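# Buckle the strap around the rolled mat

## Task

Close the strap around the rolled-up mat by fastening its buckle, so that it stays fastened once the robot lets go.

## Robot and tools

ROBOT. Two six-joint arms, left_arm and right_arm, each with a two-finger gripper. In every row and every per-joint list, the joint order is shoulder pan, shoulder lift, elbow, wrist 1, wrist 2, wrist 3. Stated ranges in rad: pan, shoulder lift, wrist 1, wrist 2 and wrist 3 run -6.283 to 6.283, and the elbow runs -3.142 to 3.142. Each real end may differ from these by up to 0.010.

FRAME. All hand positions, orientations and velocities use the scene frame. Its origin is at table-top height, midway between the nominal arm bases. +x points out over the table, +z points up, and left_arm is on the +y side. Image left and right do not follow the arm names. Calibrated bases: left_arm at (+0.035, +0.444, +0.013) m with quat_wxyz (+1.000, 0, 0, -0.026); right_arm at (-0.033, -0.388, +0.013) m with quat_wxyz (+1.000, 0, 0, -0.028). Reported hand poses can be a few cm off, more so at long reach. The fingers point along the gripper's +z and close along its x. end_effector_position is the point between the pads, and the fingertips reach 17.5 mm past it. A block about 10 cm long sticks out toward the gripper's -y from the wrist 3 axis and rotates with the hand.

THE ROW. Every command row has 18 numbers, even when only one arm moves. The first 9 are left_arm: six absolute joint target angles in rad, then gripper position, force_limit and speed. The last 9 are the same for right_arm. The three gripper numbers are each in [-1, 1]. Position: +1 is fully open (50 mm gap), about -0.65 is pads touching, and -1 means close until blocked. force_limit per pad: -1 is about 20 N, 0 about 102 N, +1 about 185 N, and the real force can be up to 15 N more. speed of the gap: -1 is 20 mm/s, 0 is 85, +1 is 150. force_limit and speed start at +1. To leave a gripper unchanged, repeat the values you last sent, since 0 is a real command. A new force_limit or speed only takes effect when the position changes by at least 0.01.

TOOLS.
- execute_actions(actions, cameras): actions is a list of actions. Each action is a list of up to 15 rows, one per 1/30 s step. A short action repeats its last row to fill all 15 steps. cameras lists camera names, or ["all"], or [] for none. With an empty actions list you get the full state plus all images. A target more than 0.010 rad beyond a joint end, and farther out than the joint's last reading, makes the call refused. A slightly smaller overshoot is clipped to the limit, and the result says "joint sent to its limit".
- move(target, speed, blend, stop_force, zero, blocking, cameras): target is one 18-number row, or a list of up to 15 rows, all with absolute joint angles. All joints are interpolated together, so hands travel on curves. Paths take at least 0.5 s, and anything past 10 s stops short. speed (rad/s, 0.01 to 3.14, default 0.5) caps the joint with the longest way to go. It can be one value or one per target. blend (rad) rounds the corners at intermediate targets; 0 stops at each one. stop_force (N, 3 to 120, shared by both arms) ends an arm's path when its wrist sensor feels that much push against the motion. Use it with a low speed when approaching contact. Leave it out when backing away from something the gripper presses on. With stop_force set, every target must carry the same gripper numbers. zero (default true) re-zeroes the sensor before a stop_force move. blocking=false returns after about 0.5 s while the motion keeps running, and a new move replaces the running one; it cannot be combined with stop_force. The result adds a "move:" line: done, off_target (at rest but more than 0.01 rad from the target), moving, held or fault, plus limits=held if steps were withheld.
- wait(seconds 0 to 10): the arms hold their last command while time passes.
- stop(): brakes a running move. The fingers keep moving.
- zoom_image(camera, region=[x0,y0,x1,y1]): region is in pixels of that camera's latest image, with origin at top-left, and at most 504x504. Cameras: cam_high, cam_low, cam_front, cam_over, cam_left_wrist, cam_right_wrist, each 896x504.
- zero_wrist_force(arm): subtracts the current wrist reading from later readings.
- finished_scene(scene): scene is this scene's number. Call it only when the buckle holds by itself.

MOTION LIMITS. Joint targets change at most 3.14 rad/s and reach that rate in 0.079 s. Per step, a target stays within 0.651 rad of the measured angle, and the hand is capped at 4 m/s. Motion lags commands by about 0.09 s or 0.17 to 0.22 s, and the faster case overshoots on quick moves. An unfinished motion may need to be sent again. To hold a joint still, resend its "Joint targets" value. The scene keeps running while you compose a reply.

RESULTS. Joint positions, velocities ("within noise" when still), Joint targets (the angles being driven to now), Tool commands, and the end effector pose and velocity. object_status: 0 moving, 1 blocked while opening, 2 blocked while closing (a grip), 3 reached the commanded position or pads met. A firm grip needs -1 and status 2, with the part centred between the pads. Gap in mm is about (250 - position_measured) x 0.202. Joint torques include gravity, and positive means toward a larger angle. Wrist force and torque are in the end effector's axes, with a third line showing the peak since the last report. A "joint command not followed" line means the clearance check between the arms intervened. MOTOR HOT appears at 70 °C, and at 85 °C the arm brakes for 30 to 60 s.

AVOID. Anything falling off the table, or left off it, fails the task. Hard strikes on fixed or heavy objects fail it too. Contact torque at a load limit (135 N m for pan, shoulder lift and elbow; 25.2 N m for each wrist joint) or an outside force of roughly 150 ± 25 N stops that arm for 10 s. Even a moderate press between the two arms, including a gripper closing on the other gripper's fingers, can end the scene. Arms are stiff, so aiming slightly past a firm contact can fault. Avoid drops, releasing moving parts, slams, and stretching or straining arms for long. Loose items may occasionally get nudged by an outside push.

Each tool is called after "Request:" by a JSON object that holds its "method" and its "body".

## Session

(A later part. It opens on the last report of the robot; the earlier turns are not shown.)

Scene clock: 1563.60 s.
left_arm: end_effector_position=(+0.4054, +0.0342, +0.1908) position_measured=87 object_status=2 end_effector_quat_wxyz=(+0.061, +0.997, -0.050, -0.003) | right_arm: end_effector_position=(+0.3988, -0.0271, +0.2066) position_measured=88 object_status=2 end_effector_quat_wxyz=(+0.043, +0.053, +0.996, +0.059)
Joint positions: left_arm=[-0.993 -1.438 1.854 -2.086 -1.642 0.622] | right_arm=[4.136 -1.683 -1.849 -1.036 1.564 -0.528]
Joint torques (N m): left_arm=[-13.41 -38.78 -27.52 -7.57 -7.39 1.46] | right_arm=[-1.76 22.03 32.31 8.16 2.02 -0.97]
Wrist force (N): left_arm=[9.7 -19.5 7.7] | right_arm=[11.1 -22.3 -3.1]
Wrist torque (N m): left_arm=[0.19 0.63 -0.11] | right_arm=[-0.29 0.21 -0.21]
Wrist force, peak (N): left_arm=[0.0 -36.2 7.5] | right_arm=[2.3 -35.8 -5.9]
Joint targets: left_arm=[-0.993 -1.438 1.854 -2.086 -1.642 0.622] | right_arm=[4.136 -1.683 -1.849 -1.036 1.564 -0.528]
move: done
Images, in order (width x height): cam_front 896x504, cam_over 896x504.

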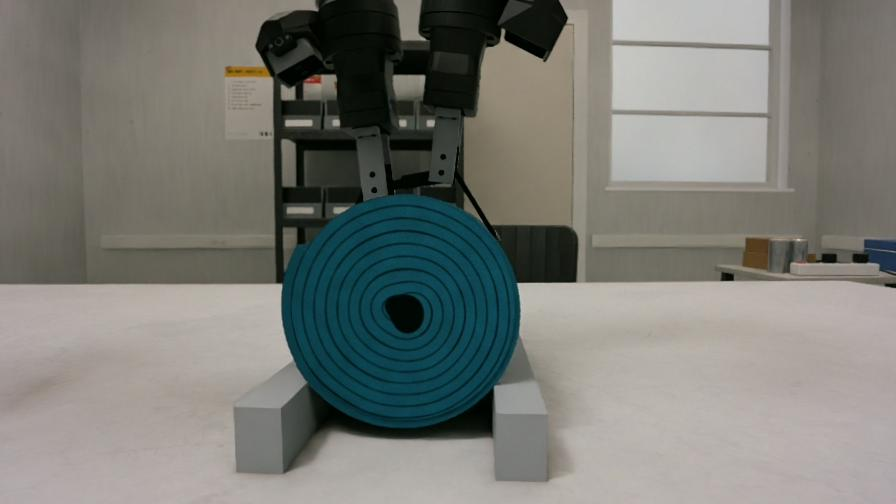

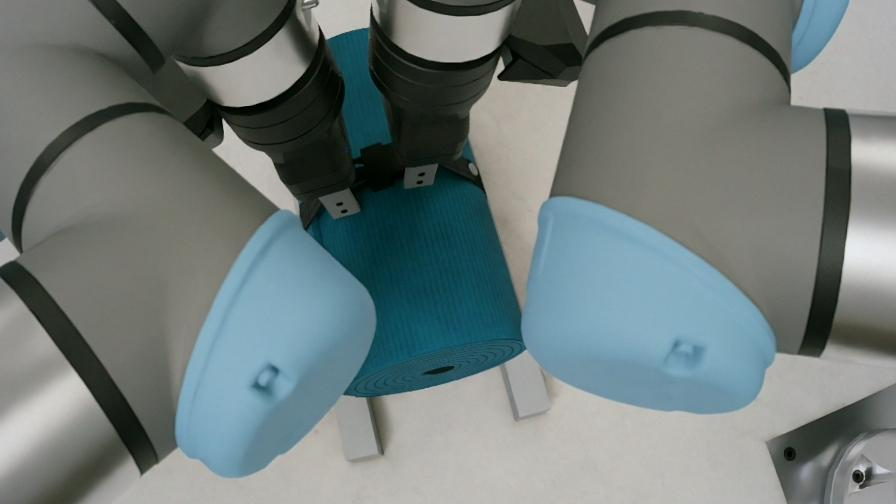

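Request:
{"method": "move", "body": {"target": [[-0.9934,-1.4381,1.8539,-2.0859,-1.6423,0.6217,-0.98,0.0,-1,4.1375,-1.6857,-1.8463,-1.0350,1.5637,-0.4965,-1,0.0,-1],[-0.9934,-1.4381,1.8539,-2.0859,-1.6423,0.6217,-0.98,0.0,-1,4.1392,-1.6886,-1.8438,-1.0344,1.5634,-0.5548,-1,0.0,-1],[-0.9934,-1.4381,1.8539,-2.0859,-1.6423,0.6217,-0.98,0.0,-1,4.1408,-1.6916,-1.8414,-1.0339,1.5631,-0.4932,-1,0.0,-1],[-0.9934,-1.4381,1.8539,-2.0859,-1.6423,0.6217,-0.98,0.0,-1,4.1424,-1.6945,-1.8389,-1.0333,1.5628,-0.5516,-1,0.0,-1],[-0.9934,-1.4381,1.8539,-2.0859,-1.6423,0.6217,-0.98,0.0,-1,4.1441,-1.6975,-1.8365,-1.0328,1.5625,-0.4899,-1,0.0,-1],[-0.9934,-1.4381,1.8539,-2.0859,-1.6423,0.6217,-0.98,0.0,-1,4.1457,-1.7004,-1.8340,-1.0323,1.5622,-0.5483,-1,0.0,-1],[-0.9934,-1.4381,1.8539,-2.0859,-1.6423,0.6217,-0.98,0.0,-1,4.1457,-1.7004,-1.8340,-1.0323,1.5622,-0.5183,-1,0.0,-1]], "speed": 0.06, "stop_force": 35, "cameras": ["cam_over","cam_front","cam_left_wrist","cam_right_wrist"]}}

Request:
{"method": "zoom_image", "body": {"camera": "cam_over", "region": [320, 135, 430, 215]}}

Request:
{"method": "zoom_image", "body": {"camera": "cam_front", "region": [370, 160, 450, 210]}}

Scene clock: 1580.63 s.
left_arm: end_effector_position=(+0.4056, +0.0343, +0.1908) position_measured=87 object_status=2 end_effector_quat_wxyz=(+0.061, +0.997, -0.050, -0.003) | right_arm: end_effector_position=(+0.3998, -0.0174, +0.2046) position_measured=88 object_status=2 end_effector_quat_wxyz=(+0.043, +0.053, +0.996, +0.059)
Joint positions: left_arm=[-0.993 -1.438 1.854 -2.086 -1.641 0.622] | right_arm=[4.146 -1.7 -1.834 -1.032 1.562 -0.518]
Joint torques (N m): left_arm=[-26.85 -40.11 -35.65 -9.79 -11.49 1.21] | right_arm=[-3.14 24.96 40.06 13.61 0.53 -0.81]
Wrist force (N): left_arm=[25.4 -30.2 12.8] | right_arm=[25.2 -31.4 -11.6]
Wrist torque (N m): left_arm=[0.36 0.45 -0.58] | right_arm=[-0.07 0.39 -0.43]
Wrist force, peak (N): left_arm=[22.9 -47.0 12.9] | right_arm=[19.4 -46.9 -15.2]
Joint targets: left_arm=[-0.993 -1.438 1.854 -2.086 -1.642 0.622] | right_arm=[4.146 -1.700 -1.834 -1.032 1.562 -0.518]
move: done
Images, in order (width x height): cam_front 896x504, cam_over 896x504, cam_left_wrist 896x504, cam_right_wrist 896x504.

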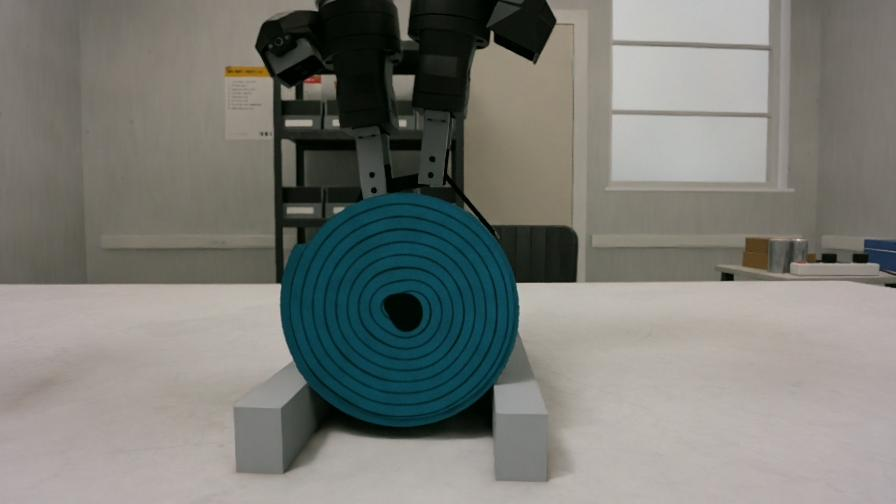

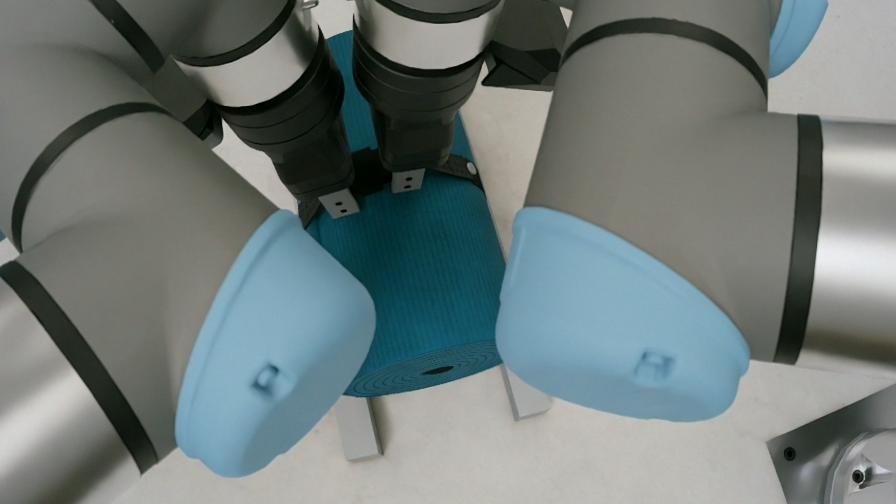

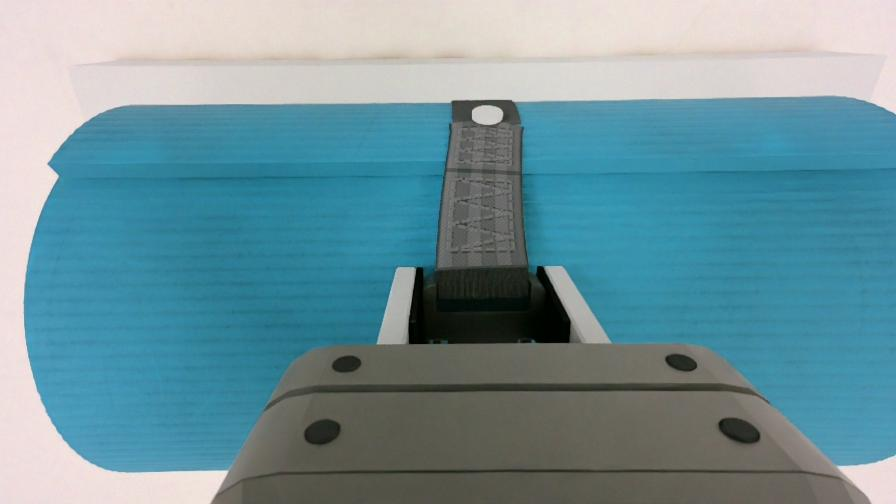

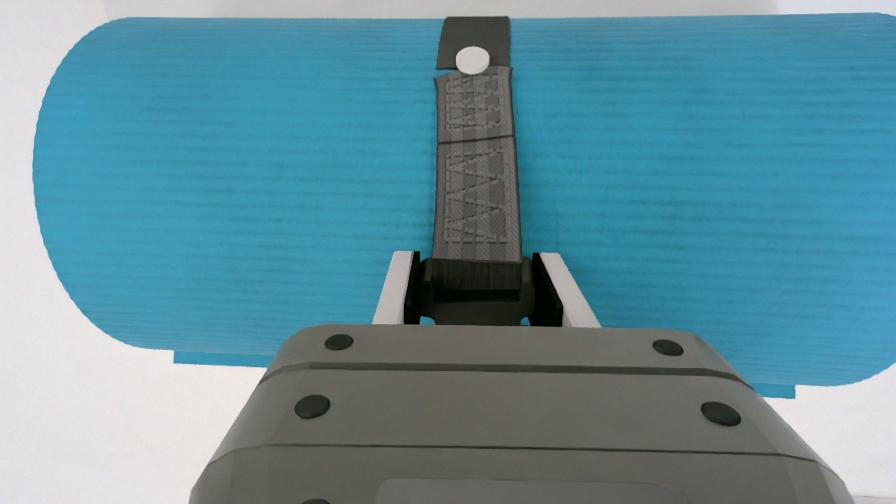

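Scaled by 4.582.

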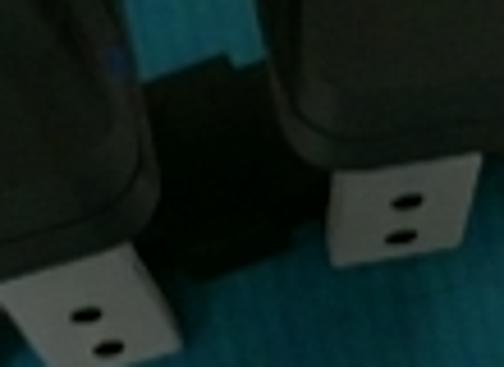

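Scaled by 6.300.

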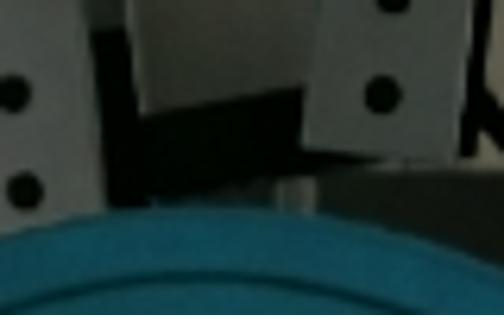

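Request:
{"method": "move", "body": {"target": [[-0.9934,-1.4381,1.8539,-2.0859,-1.6423,0.6217,-0.98,0.0,-1,4.1484,-1.7004,-1.8340,-1.0323,1.5622,-0.4883,-1,0.0,-1],[-0.9934,-1.4381,1.8539,-2.0859,-1.6423,0.6217,-0.98,0.0,-1,4.1492,-1.7019,-1.8328,-1.0320,1.5620,-0.5470,-1,0.0,-1],[-0.9934,-1.4381,1.8539,-2.0859,-1.6423,0.6217,-0.98,0.0,-1,4.1500,-1.7033,-1.8315,-1.0317,1.5619,-0.4870,-1,0.0,-1],[-0.9934,-1.4381,1.8539,-2.0859,-1.6423,0.6217,-0.98,0.0,-1,4.1508,-1.7048,-1.8303,-1.0314,1.5617,-0.5450,-1,0.0,-1],[-0.9934,-1.4381,1.8539,-2.0859,-1.6423,0.6217,-0.98,0.0,-1,4.1508,-1.7048,-1.8303,-1.0314,1.5617,-0.5150,-1,0.0,-1]], "speed": 0.06, "stop_force": 30, "cameras": ["cam_over","cam_front","cam_left_wrist","cam_right_wrist"]}}

Request:
{"method": "zoom_image", "body": {"camera": "cam_over", "region": [320, 135, 430, 215]}}

Request:
{"method": "zoom_image", "body": {"camera": "cam_front", "region": [370, 160, 450, 210]}}

Request:
{"method": "zoom_image", "body": {"camera": "cam_right_wrist", "region": [390, 230, 570, 340]}}

Request:
{"method": "zoom_image", "body": {"camera": "cam_left_wrist", "region": [390, 240, 590, 350]}}

Scene clock: 1596.00 s.
left_arm: end_effector_position=(+0.4054, +0.0342, +0.1908) position_measured=87 object_status=2 end_effector_quat_wxyz=(+0.061, +0.997, -0.050, -0.003) | right_arm: end_effector_position=(+0.3989, -0.0147, +0.2044) position_measured=88 object_status=2 end_effector_quat_wxyz=(+0.042, +0.062, +0.995, +0.059)
Joint positions: left_arm=[-0.993 -1.438 1.854 -2.086 -1.642 0.622] | right_arm=[4.15 -1.703 -1.832 -1.032 1.562 -0.496]
Joint torques (N m): left_arm=[-12.19 -39.28 -36.71 -6.52 -9.89 1.14] | right_arm=[7.84 19.05 43.93 12.35 -0.67 -0.33]
Wrist force (N): left_arm=[16.8 -26.4 10.6] | right_arm=[16.6 -29.0 -7.6]
Wrist torque (N m): left_arm=[0.32 0.38 -0.38] | right_arm=[-0.04 0.06 -0.24]
Wrist force, peak (N): left_arm=[23.9 -32.9 13.0] | right_arm=[23.8 -33.5 -11.6]
Joint targets: left_arm=[-0.993 -1.438 1.854 -2.086 -1.642 0.622] | right_arm=[4.150 -1.703 -1.832 -1.032 1.562 -0.496]
move: held (right_arm; a check stopped the path); path passed 2 of 5 targets; limits=held; right_arm: the wrist 3 is farthest, 0.019 rad from its target
joint command not followed: on one or more control steps a check withheld the commanded joint targets of the right arm, and it was not sent them on those steps.
cause: the commanded joint targets, or the way to them, would bring a part of the robot too close to another arm (this arm's gripper and the left arm's gripper, 5 mm apart when this arm was first held).
Images, in order (width x height): cam_front 896x504, cam_over 896x504, cam_left_wrist 896x504, cam_right_wrist 896x504.

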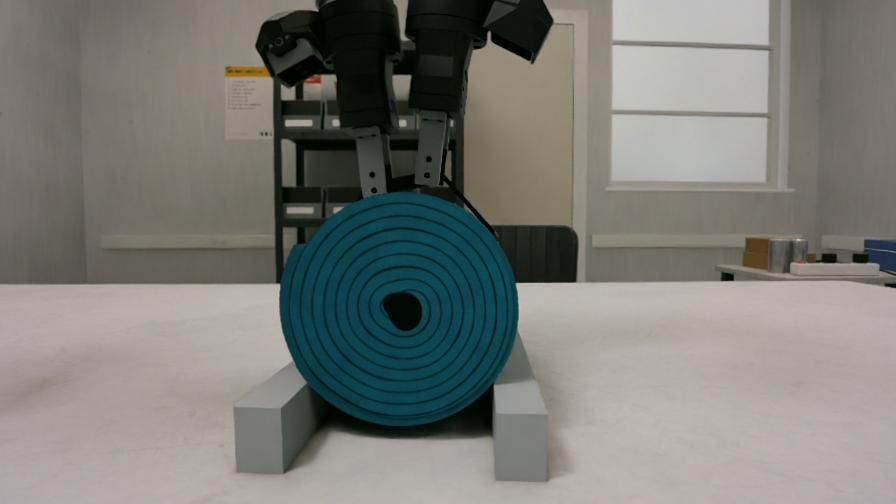

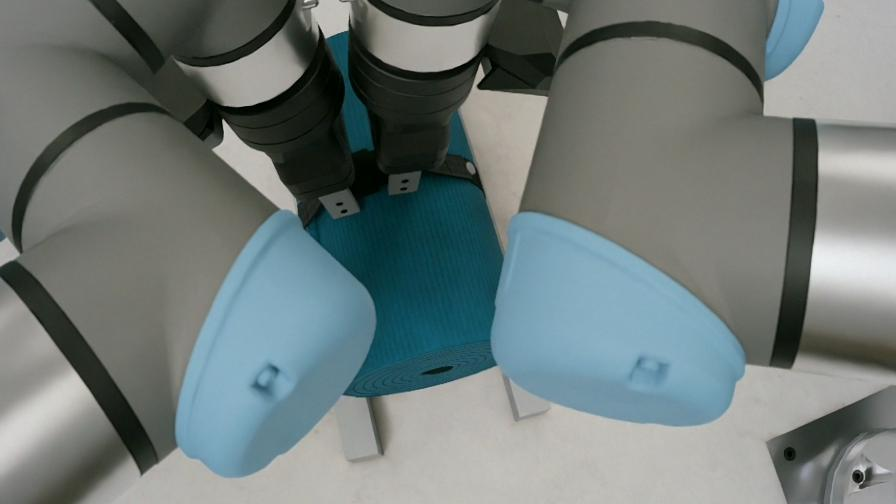

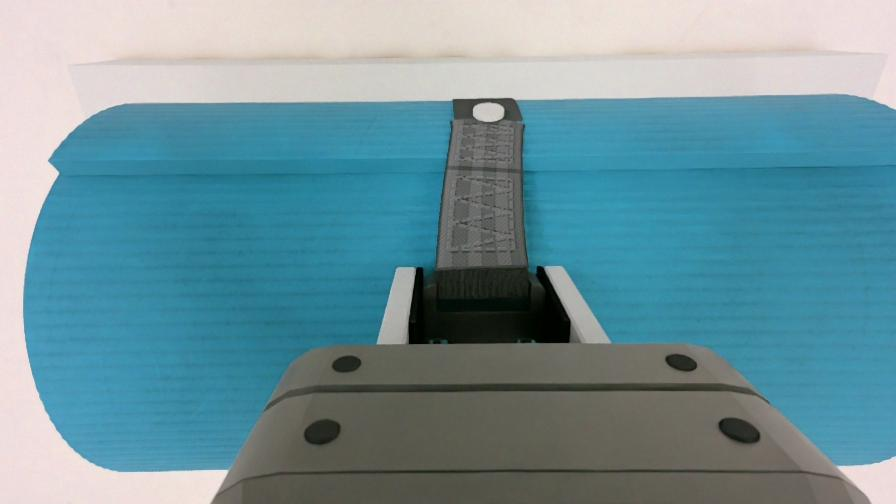

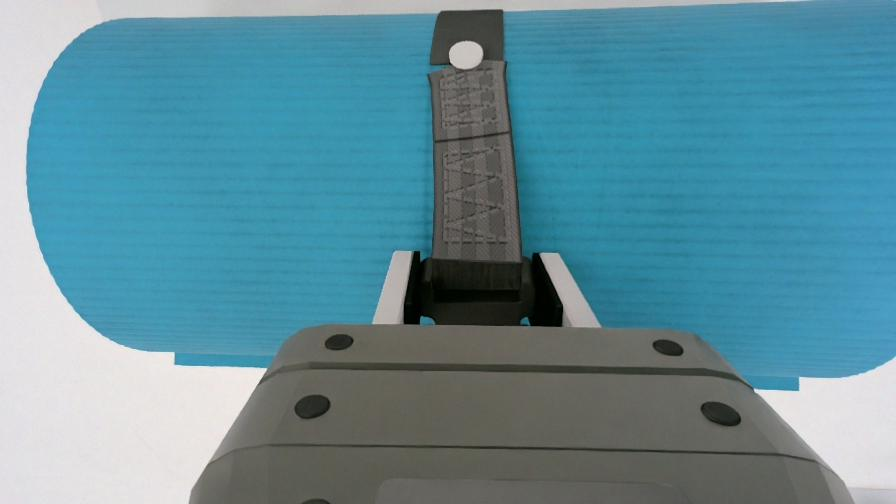

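Scaled by 4.582.

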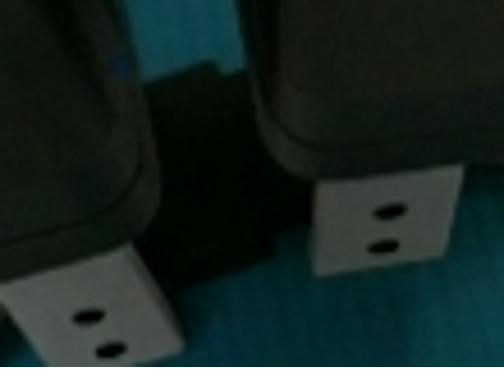

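Scaled by 6.300.

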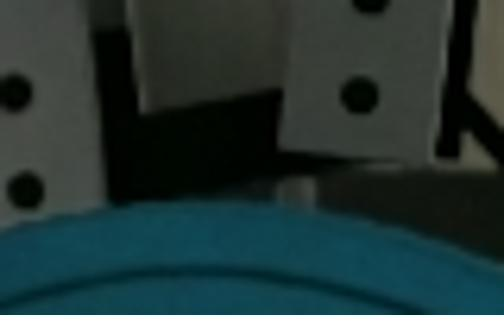

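Scaled by 2.800.

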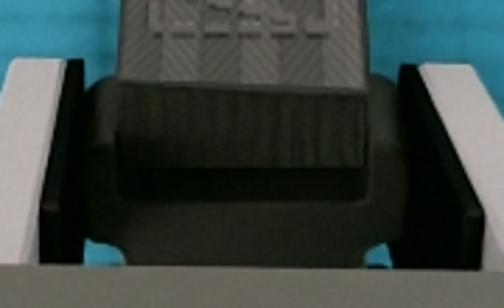

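Scaled by 2.520.

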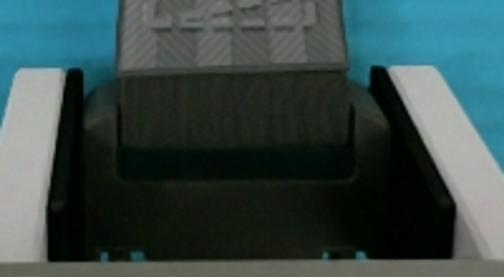

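Request:
{"method": "move", "body": {"target": [-0.9934,-1.4381,1.8539,-2.0859,-1.6423,0.6217,-0.98,0.0,-1,4.1466,-1.697,-1.837,-1.033,1.562,-0.516,-1,0.0,-1], "speed": 0.02, "stop_force": 70}}

Scene clock: 1605.47 s.
left_arm: end_effector_position=(+0.4053, +0.0342, +0.1908) position_measured=87 object_status=2 end_effector_quat_wxyz=(+0.061, +0.997, -0.050, -0.003) | right_arm: end_effector_position=(+0.3987, -0.0183, +0.2049) position_measured=88 object_status=2 end_effector_quat_wxyz=(+0.043, +0.053, +0.996, +0.059)
Joint positions: left_arm=[-0.993 -1.438 1.854 -2.086 -1.642 0.622] | right_arm=[4.147 -1.697 -1.837 -1.033 1.562 -0.516]
Joint torques (N m): left_arm=[8.4 -39.64 -11.41 4.65 2.22 1.06] | right_arm=[-13.73 32.78 18.67 0.15 -7.65 1.16]
Wrist force (N): left_arm=[10.2 24.6 8.5] | right_arm=[12.0 21.5 7.0]
Wrist torque (N m): left_arm=[0.93 0.49 -0.37] | right_arm=[0.34 -0.01 0.18]
Wrist force, peak (N): left_arm=[17.0 -26.7 10.8] | right_arm=[17.0 -29.1 -7.4]
Joint targets: left_arm=[-0.993 -1.438 1.854 -2.086 -1.642 0.622] | right_arm=[4.147 -1.697 -1.837 -1.033 1.562 -0.516]
move: done

Request:
{"method": "move", "body": {"target": [-0.9934,-1.4381,1.8539,-2.0859,-1.6423,0.6217,-0.98,0.0,-1,4.1441,-1.692,-1.841,-1.034,1.5625,-0.517,-1,0.0,-1], "speed": 0.02, "stop_force": 70, "cameras": ["cam_over","cam_front"]}}

Request:
{"method": "zoom_image", "body": {"camera": "cam_over", "region": [320, 135, 430, 215]}}

Request:
{"method": "zoom_image", "body": {"camera": "cam_front", "region": [370, 160, 450, 210]}}

Scene clock: 1610.17 s.
left_arm: end_effector_position=(+0.4054, +0.0342, +0.1908) position_measured=87 object_status=2 end_effector_quat_wxyz=(+0.061, +0.997, -0.050, -0.003) | right_arm: end_effector_position=(+0.3983, -0.0209, +0.2056) position_measured=88 object_status=2 end_effector_quat_wxyz=(+0.043, +0.054, +0.996, +0.059)
Joint positions: left_arm=[-0.993 -1.438 1.854 -2.086 -1.642 0.622] | right_arm=[4.144 -1.692 -1.841 -1.034 1.562 -0.517]
Joint torques (N m): left_arm=[12.29 -39.94 -11.9 2.73 0.56 0.9] | right_arm=[-8.57 28.27 26.17 1.14 -1.69 -0.54]
Wrist force (N): left_arm=[8.1 22.9 6.8] | right_arm=[10.2 19.7 8.5]
Wrist torque (N m): left_arm=[0.82 0.46 -0.28] | right_arm=[0.33 -0.08 0.16]
Wrist force, peak (N): left_arm=[10.5 24.6 8.9] | right_arm=[12.4 21.6 7.3]
Joint targets: left_arm=[-0.993 -1.438 1.854 -2.086 -1.642 0.622] | right_arm=[4.144 -1.692 -1.841 -1.034 1.563 -0.517]
move: done
Images, in order (width x height): cam_front 896x504, cam_over 896x504.

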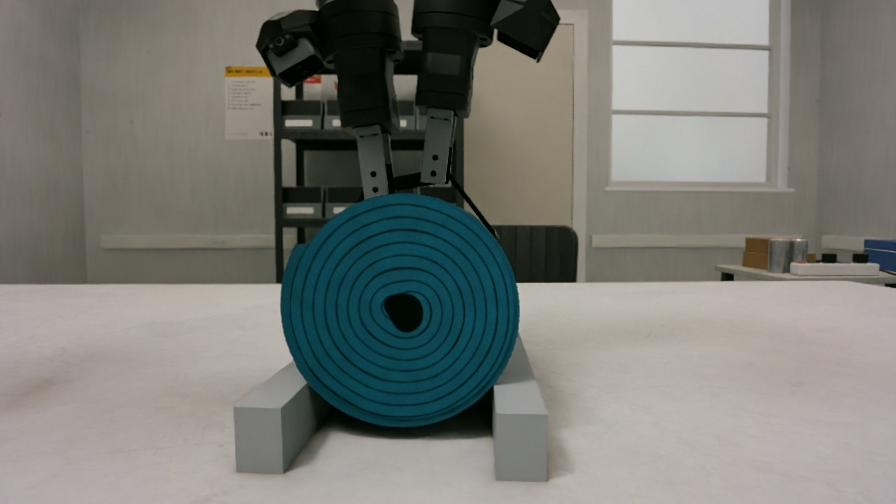

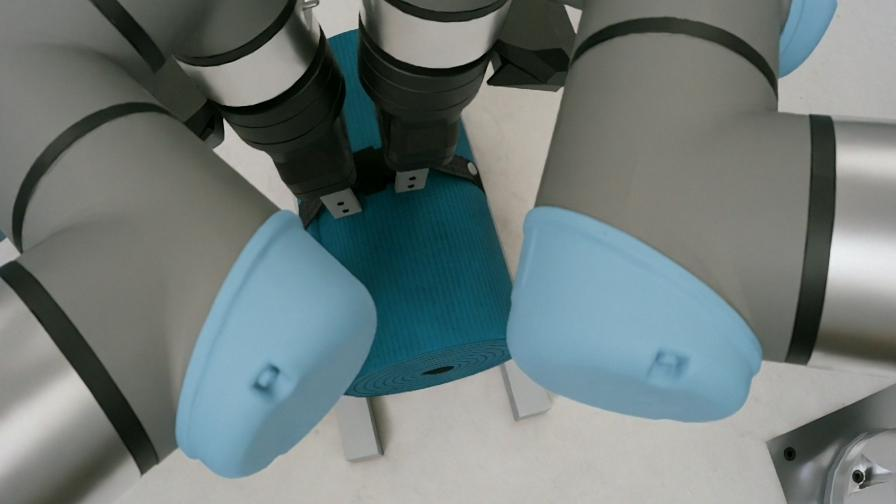

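Scaled by 4.582.

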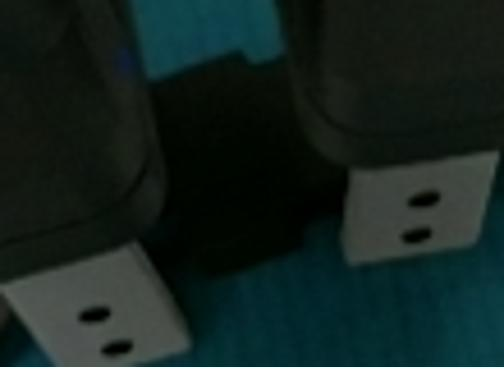

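Scaled by 6.300.

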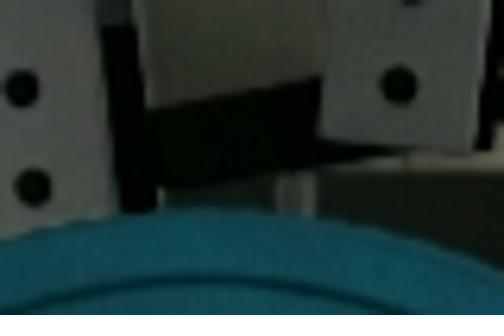

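Request:
{"method": "move", "body": {"target": [-0.9934,-1.4381,1.8539,-2.0859,-1.6423,0.6217,-0.98,0.0,-1,4.1458,-1.6955,-1.8382,-1.033,1.562,-0.5165,-1,0.0,-1], "speed": 0.02}}

Scene clock: 1645.40 s.
left_arm: end_effector_position=(+0.4054, +0.0343, +0.1907) position_measured=87 object_status=2 end_effector_quat_wxyz=(+0.061, +0.997, -0.050, -0.003) | right_arm: end_effector_position=(+0.3987, -0.0190, +0.2051) position_measured=88 object_status=2 end_effector_quat_wxyz=(+0.043, +0.054, +0.996, +0.059)
Joint positions: left_arm=[-0.993 -1.438 1.854 -2.086 -1.642 0.622] | right_arm=[4.146 -1.696 -1.838 -1.033 1.562 -0.517]
Joint torques (N m): left_arm=[-5.99 -39.37 -27.34 -5.24 -5.54 0.79] | right_arm=[8.22 22.41 39.38 10.15 -2.6 1.45]
Wrist force (N): left_arm=[11.6 -16.6 10.4] | right_arm=[12.4 -20.2 -5.0]
Wrist torque (N m): left_arm=[0.38 0.46 -0.44] | right_arm=[-0.30 0.01 0.12]
Wrist force, peak (N): left_arm=[8.1 22.9 7.3] | right_arm=[12.4 -20.3 -4.9]
Joint targets: left_arm=[-0.993 -1.438 1.854 -2.086 -1.642 0.622] | right_arm=[4.146 -1.695 -1.838 -1.033 1.562 -0.516]
move: done

Request:
{"method": "move", "body": {"target": [-0.9934,-1.4381,1.8539,-2.0859,-1.6423,0.6217,0.7,0.0,-1,4.1458,-1.6955,-1.8382,-1.033,1.562,-0.5165,-1,0.0,-1], "cameras": ["cam_over","cam_front","cam_left_wrist"]}}

Request:
{"method": "zoom_image", "body": {"camera": "cam_over", "region": [320, 135, 430, 215]}}

Request:
{"method": "zoom_image", "body": {"camera": "cam_front", "region": [370, 160, 450, 210]}}

Request:
{"method": "zoom_image", "body": {"camera": "cam_left_wrist", "region": [390, 240, 590, 350]}}

Scene clock: 1651.33 s.
left_arm: end_effector_position=(+0.4053, +0.0341, +0.1908) position_measured=48 object_status=3 end_effector_quat_wxyz=(+0.061, +0.997, -0.050, -0.003) | right_arm: end_effector_position=(+0.3986, -0.0190, +0.2052) position_measured=88 object_status=2 end_effector_quat_wxyz=(+0.043, +0.054, +0.996, +0.059)
Joint positions: left_arm=[-0.993 -1.438 1.854 -2.086 -1.642 0.622] | right_arm=[4.146 -1.696 -1.838 -1.033 1.562 -0.516]
Joint torques (N m): left_arm=[8.14 -37.78 -16.52 -0.78 1.65 0.63] | right_arm=[1.16 37.61 36.03 4.09 1.92 1.48]
Wrist force (N): left_arm=[-1.0 1.6 -0.1] | right_arm=[0.6 -3.5 10.4]
Wrist torque (N m): left_arm=[0.29 0.15 0.03] | right_arm=[0.30 -0.38 0.22]
Wrist force, peak (N): left_arm=[12.3 -18.0 11.0] | right_arm=[12.7 -21.7 -5.2]
Joint targets: left_arm=[-0.993 -1.438 1.854 -2.086 -1.642 0.622] | right_arm=[4.146 -1.695 -1.838 -1.033 1.562 -0.516]
move: done
Images, in order (width x height): cam_front 896x504, cam_over 896x504, cam_left_wrist 896x504.

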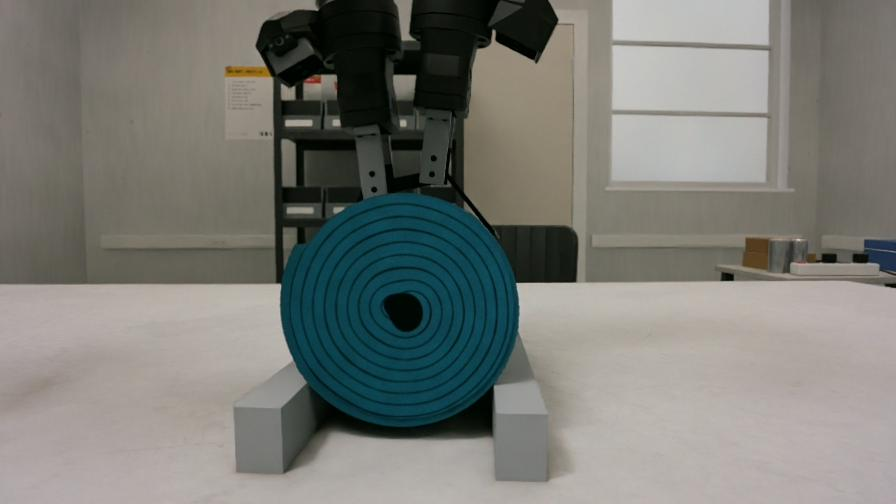

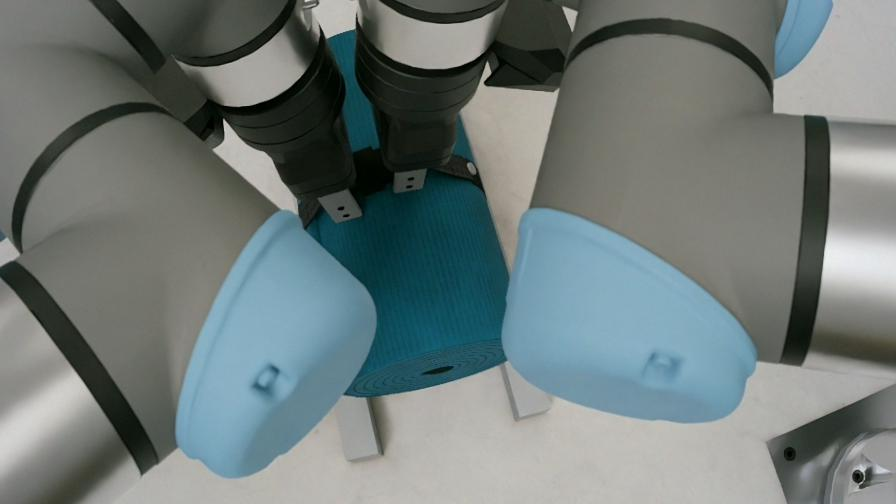

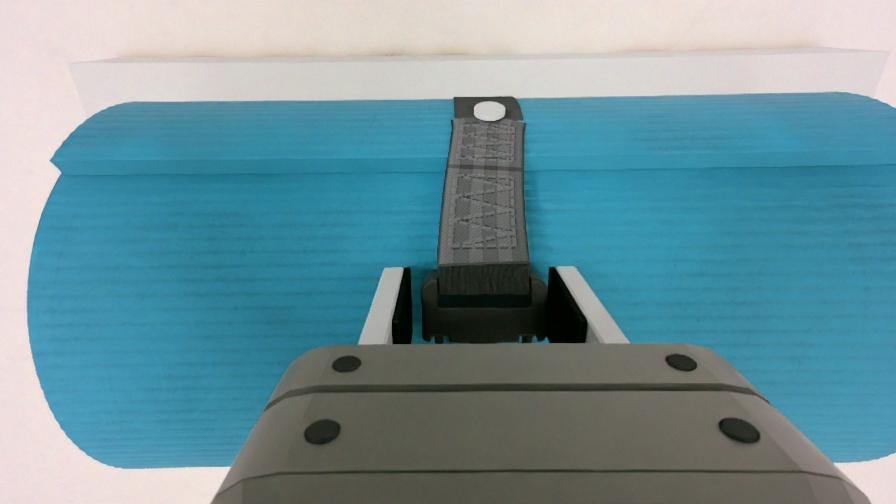

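Scaled by 4.582.

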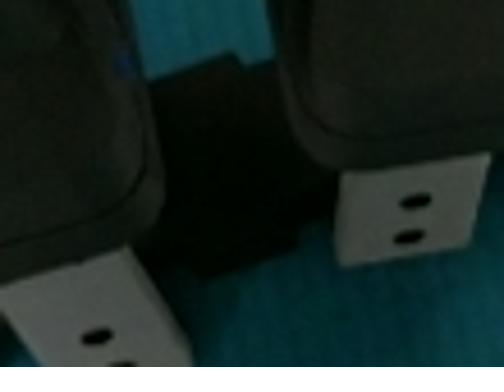

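Scaled by 6.300.

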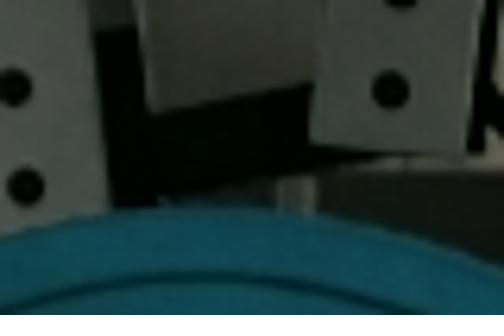

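Scaled by 2.520.

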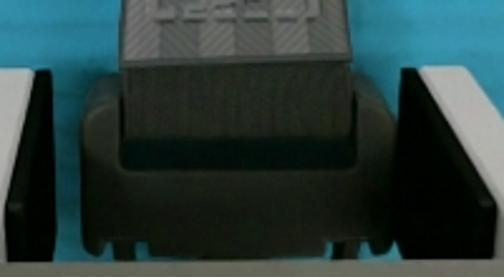

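Request:
{"method": "move", "body": {"target": [-0.9832,-1.4495,1.8718,-2.0917,-1.6432,0.6320,0.7,0.0,-1,4.1458,-1.6955,-1.8382,-1.033,1.562,-0.5165,-1,0.0,-1], "speed": 0.03, "stop_force": 8, "cameras": ["cam_front","cam_left_wrist"]}}

Request:
{"method": "zoom_image", "body": {"camera": "cam_left_wrist", "region": [390, 240, 590, 350]}}

Request:
{"method": "zoom_image", "body": {"camera": "cam_front", "region": [340, 160, 480, 220]}}

Scene clock: 1660.23 s.
left_arm: end_effector_position=(+0.4063, +0.0430, +0.1890) position_measured=48 object_status=3 end_effector_quat_wxyz=(+0.061, +0.997, -0.050, -0.003) | right_arm: end_effector_position=(+0.3987, -0.0190, +0.2052) position_measured=88 object_status=2 end_effector_quat_wxyz=(+0.043, +0.054, +0.996, +0.059)
Joint positions: left_arm=[-0.983 -1.45 1.872 -2.092 -1.643 0.632] | right_arm=[4.146 -1.696 -1.838 -1.033 1.562 -0.516]
Joint torques (N m): left_arm=[-7.58 -24 -30.77 -1.31 -0.83 -2.44] | right_arm=[-5.58 37.91 31.57 4.6 1.95 1.46]
Wrist force (N): left_arm=[-1.1 1.5 -0.2] | right_arm=[0.5 -3.4 10.5]
Wrist torque (N m): left_arm=[0.28 0.16 -0.09] | right_arm=[0.32 -0.38 0.22]
Wrist force, peak (N): left_arm=[-1.1 2.0 -0.1] | right_arm=[0.5 -3.4 10.7]
Joint targets: left_arm=[-0.983 -1.449 1.872 -2.092 -1.643 0.632] | right_arm=[4.146 -1.695 -1.838 -1.033 1.562 -0.516]
move: done
Images, in order (width x height): cam_front 896x504, cam_left_wrist 896x504.

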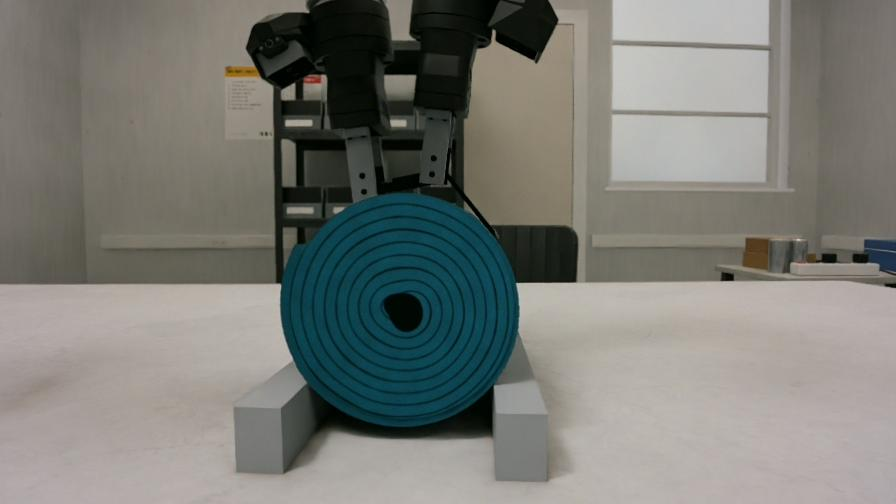

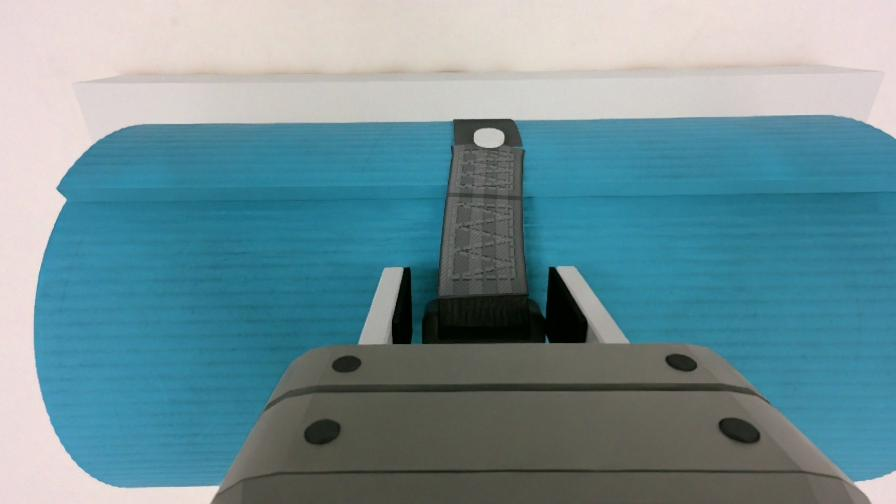

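Scaled by 2.520.

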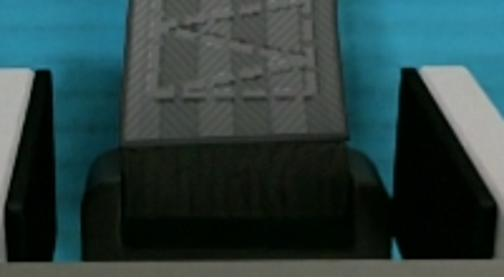

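Scaled by 3.600.

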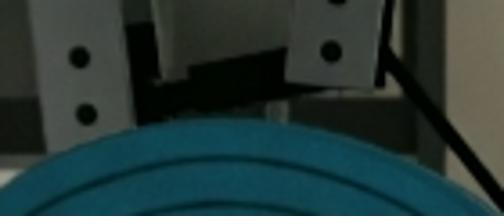

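Request:
{"method": "move", "body": {"target": [[-0.9811,-1.4476,1.8696,-2.0914,-1.6434,0.6341,0.7,0.0,-1,4.1458,-1.6955,-1.8382,-1.033,1.562,-0.5165,-1,0.0,-1],[-0.9811,-1.4476,1.8696,-2.0914,-1.6434,0.6341,-1,0.0,-1,4.1458,-1.6955,-1.8382,-1.033,1.562,-0.5165,-1,0.0,-1]], "speed": 0.03, "cameras": ["cam_front","cam_left_wrist"]}}

Request:
{"method": "zoom_image", "body": {"camera": "cam_left_wrist", "region": [390, 240, 590, 350]}}

Request:
{"method": "zoom_image", "body": {"camera": "cam_front", "region": [340, 160, 480, 220]}}

Scene clock: 1671.50 s.
left_arm: end_effector_position=(+0.4075, +0.0431, +0.1890) position_measured=88 object_status=2 end_effector_quat_wxyz=(+0.061, +0.997, -0.050, -0.003) | right_arm: end_effector_position=(+0.3987, -0.0190, +0.2052) position_measured=88 object_status=2 end_effector_quat_wxyz=(+0.043, +0.054, +0.996, +0.059)
Joint positions: left_arm=[-0.981 -1.448 1.87 -2.091 -1.643 0.634] | right_arm=[4.146 -1.696 -1.838 -1.033 1.562 -0.516]
Joint torques (N m): left_arm=[1.66 -33.01 -20.23 -4.02 -0.22 -0.02] | right_arm=[0.22 37.52 27.36 5.04 1.85 1.34]
Wrist force (N): left_arm=[-6.0 -1.0 0.3] | right_arm=[-4.3 -5.7 9.6]
Wrist torque (N m): left_arm=[0.25 0.27 0.05] | right_arm=[0.28 -0.35 0.37]
Wrist force, peak (N): left_arm=[-6.1 -1.0 0.2] | right_arm=[-4.2 -5.9 9.8]
Joint targets: left_arm=[-0.981 -1.448 1.870 -2.091 -1.643 0.634] | right_arm=[4.146 -1.695 -1.838 -1.033 1.562 -0.516]
move: done
Images, in order (width x height): cam_front 896x504, cam_left_wrist 896x504.

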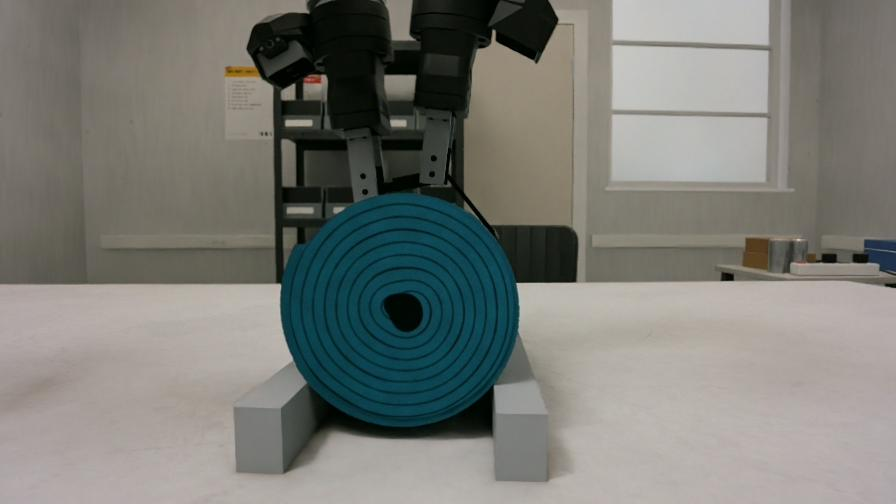

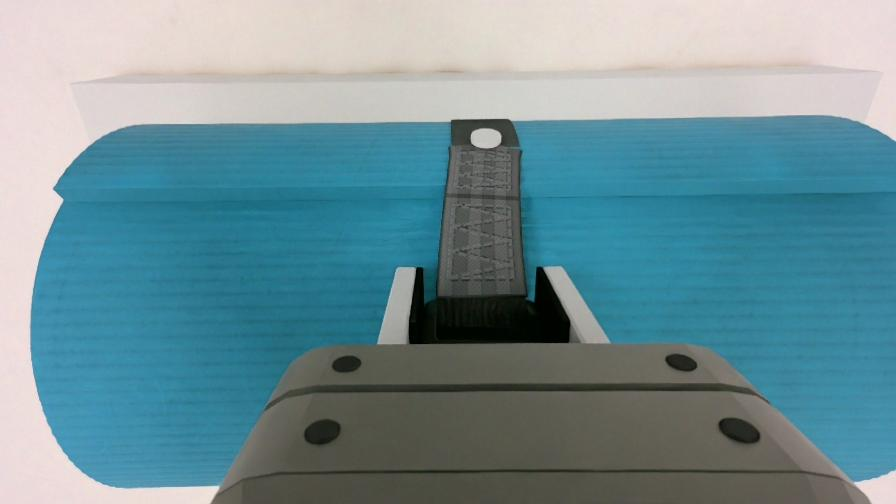

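Scaled by 2.520.

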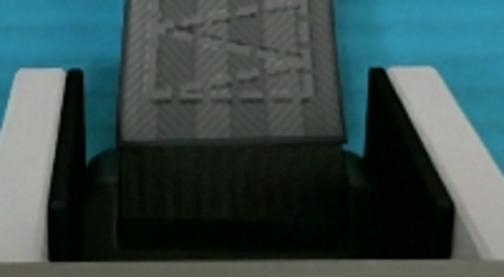

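Scaled by 3.600.

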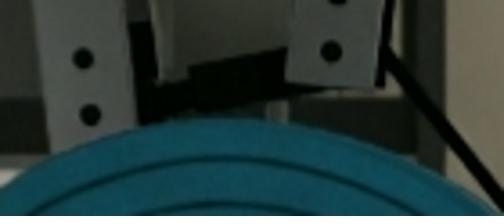

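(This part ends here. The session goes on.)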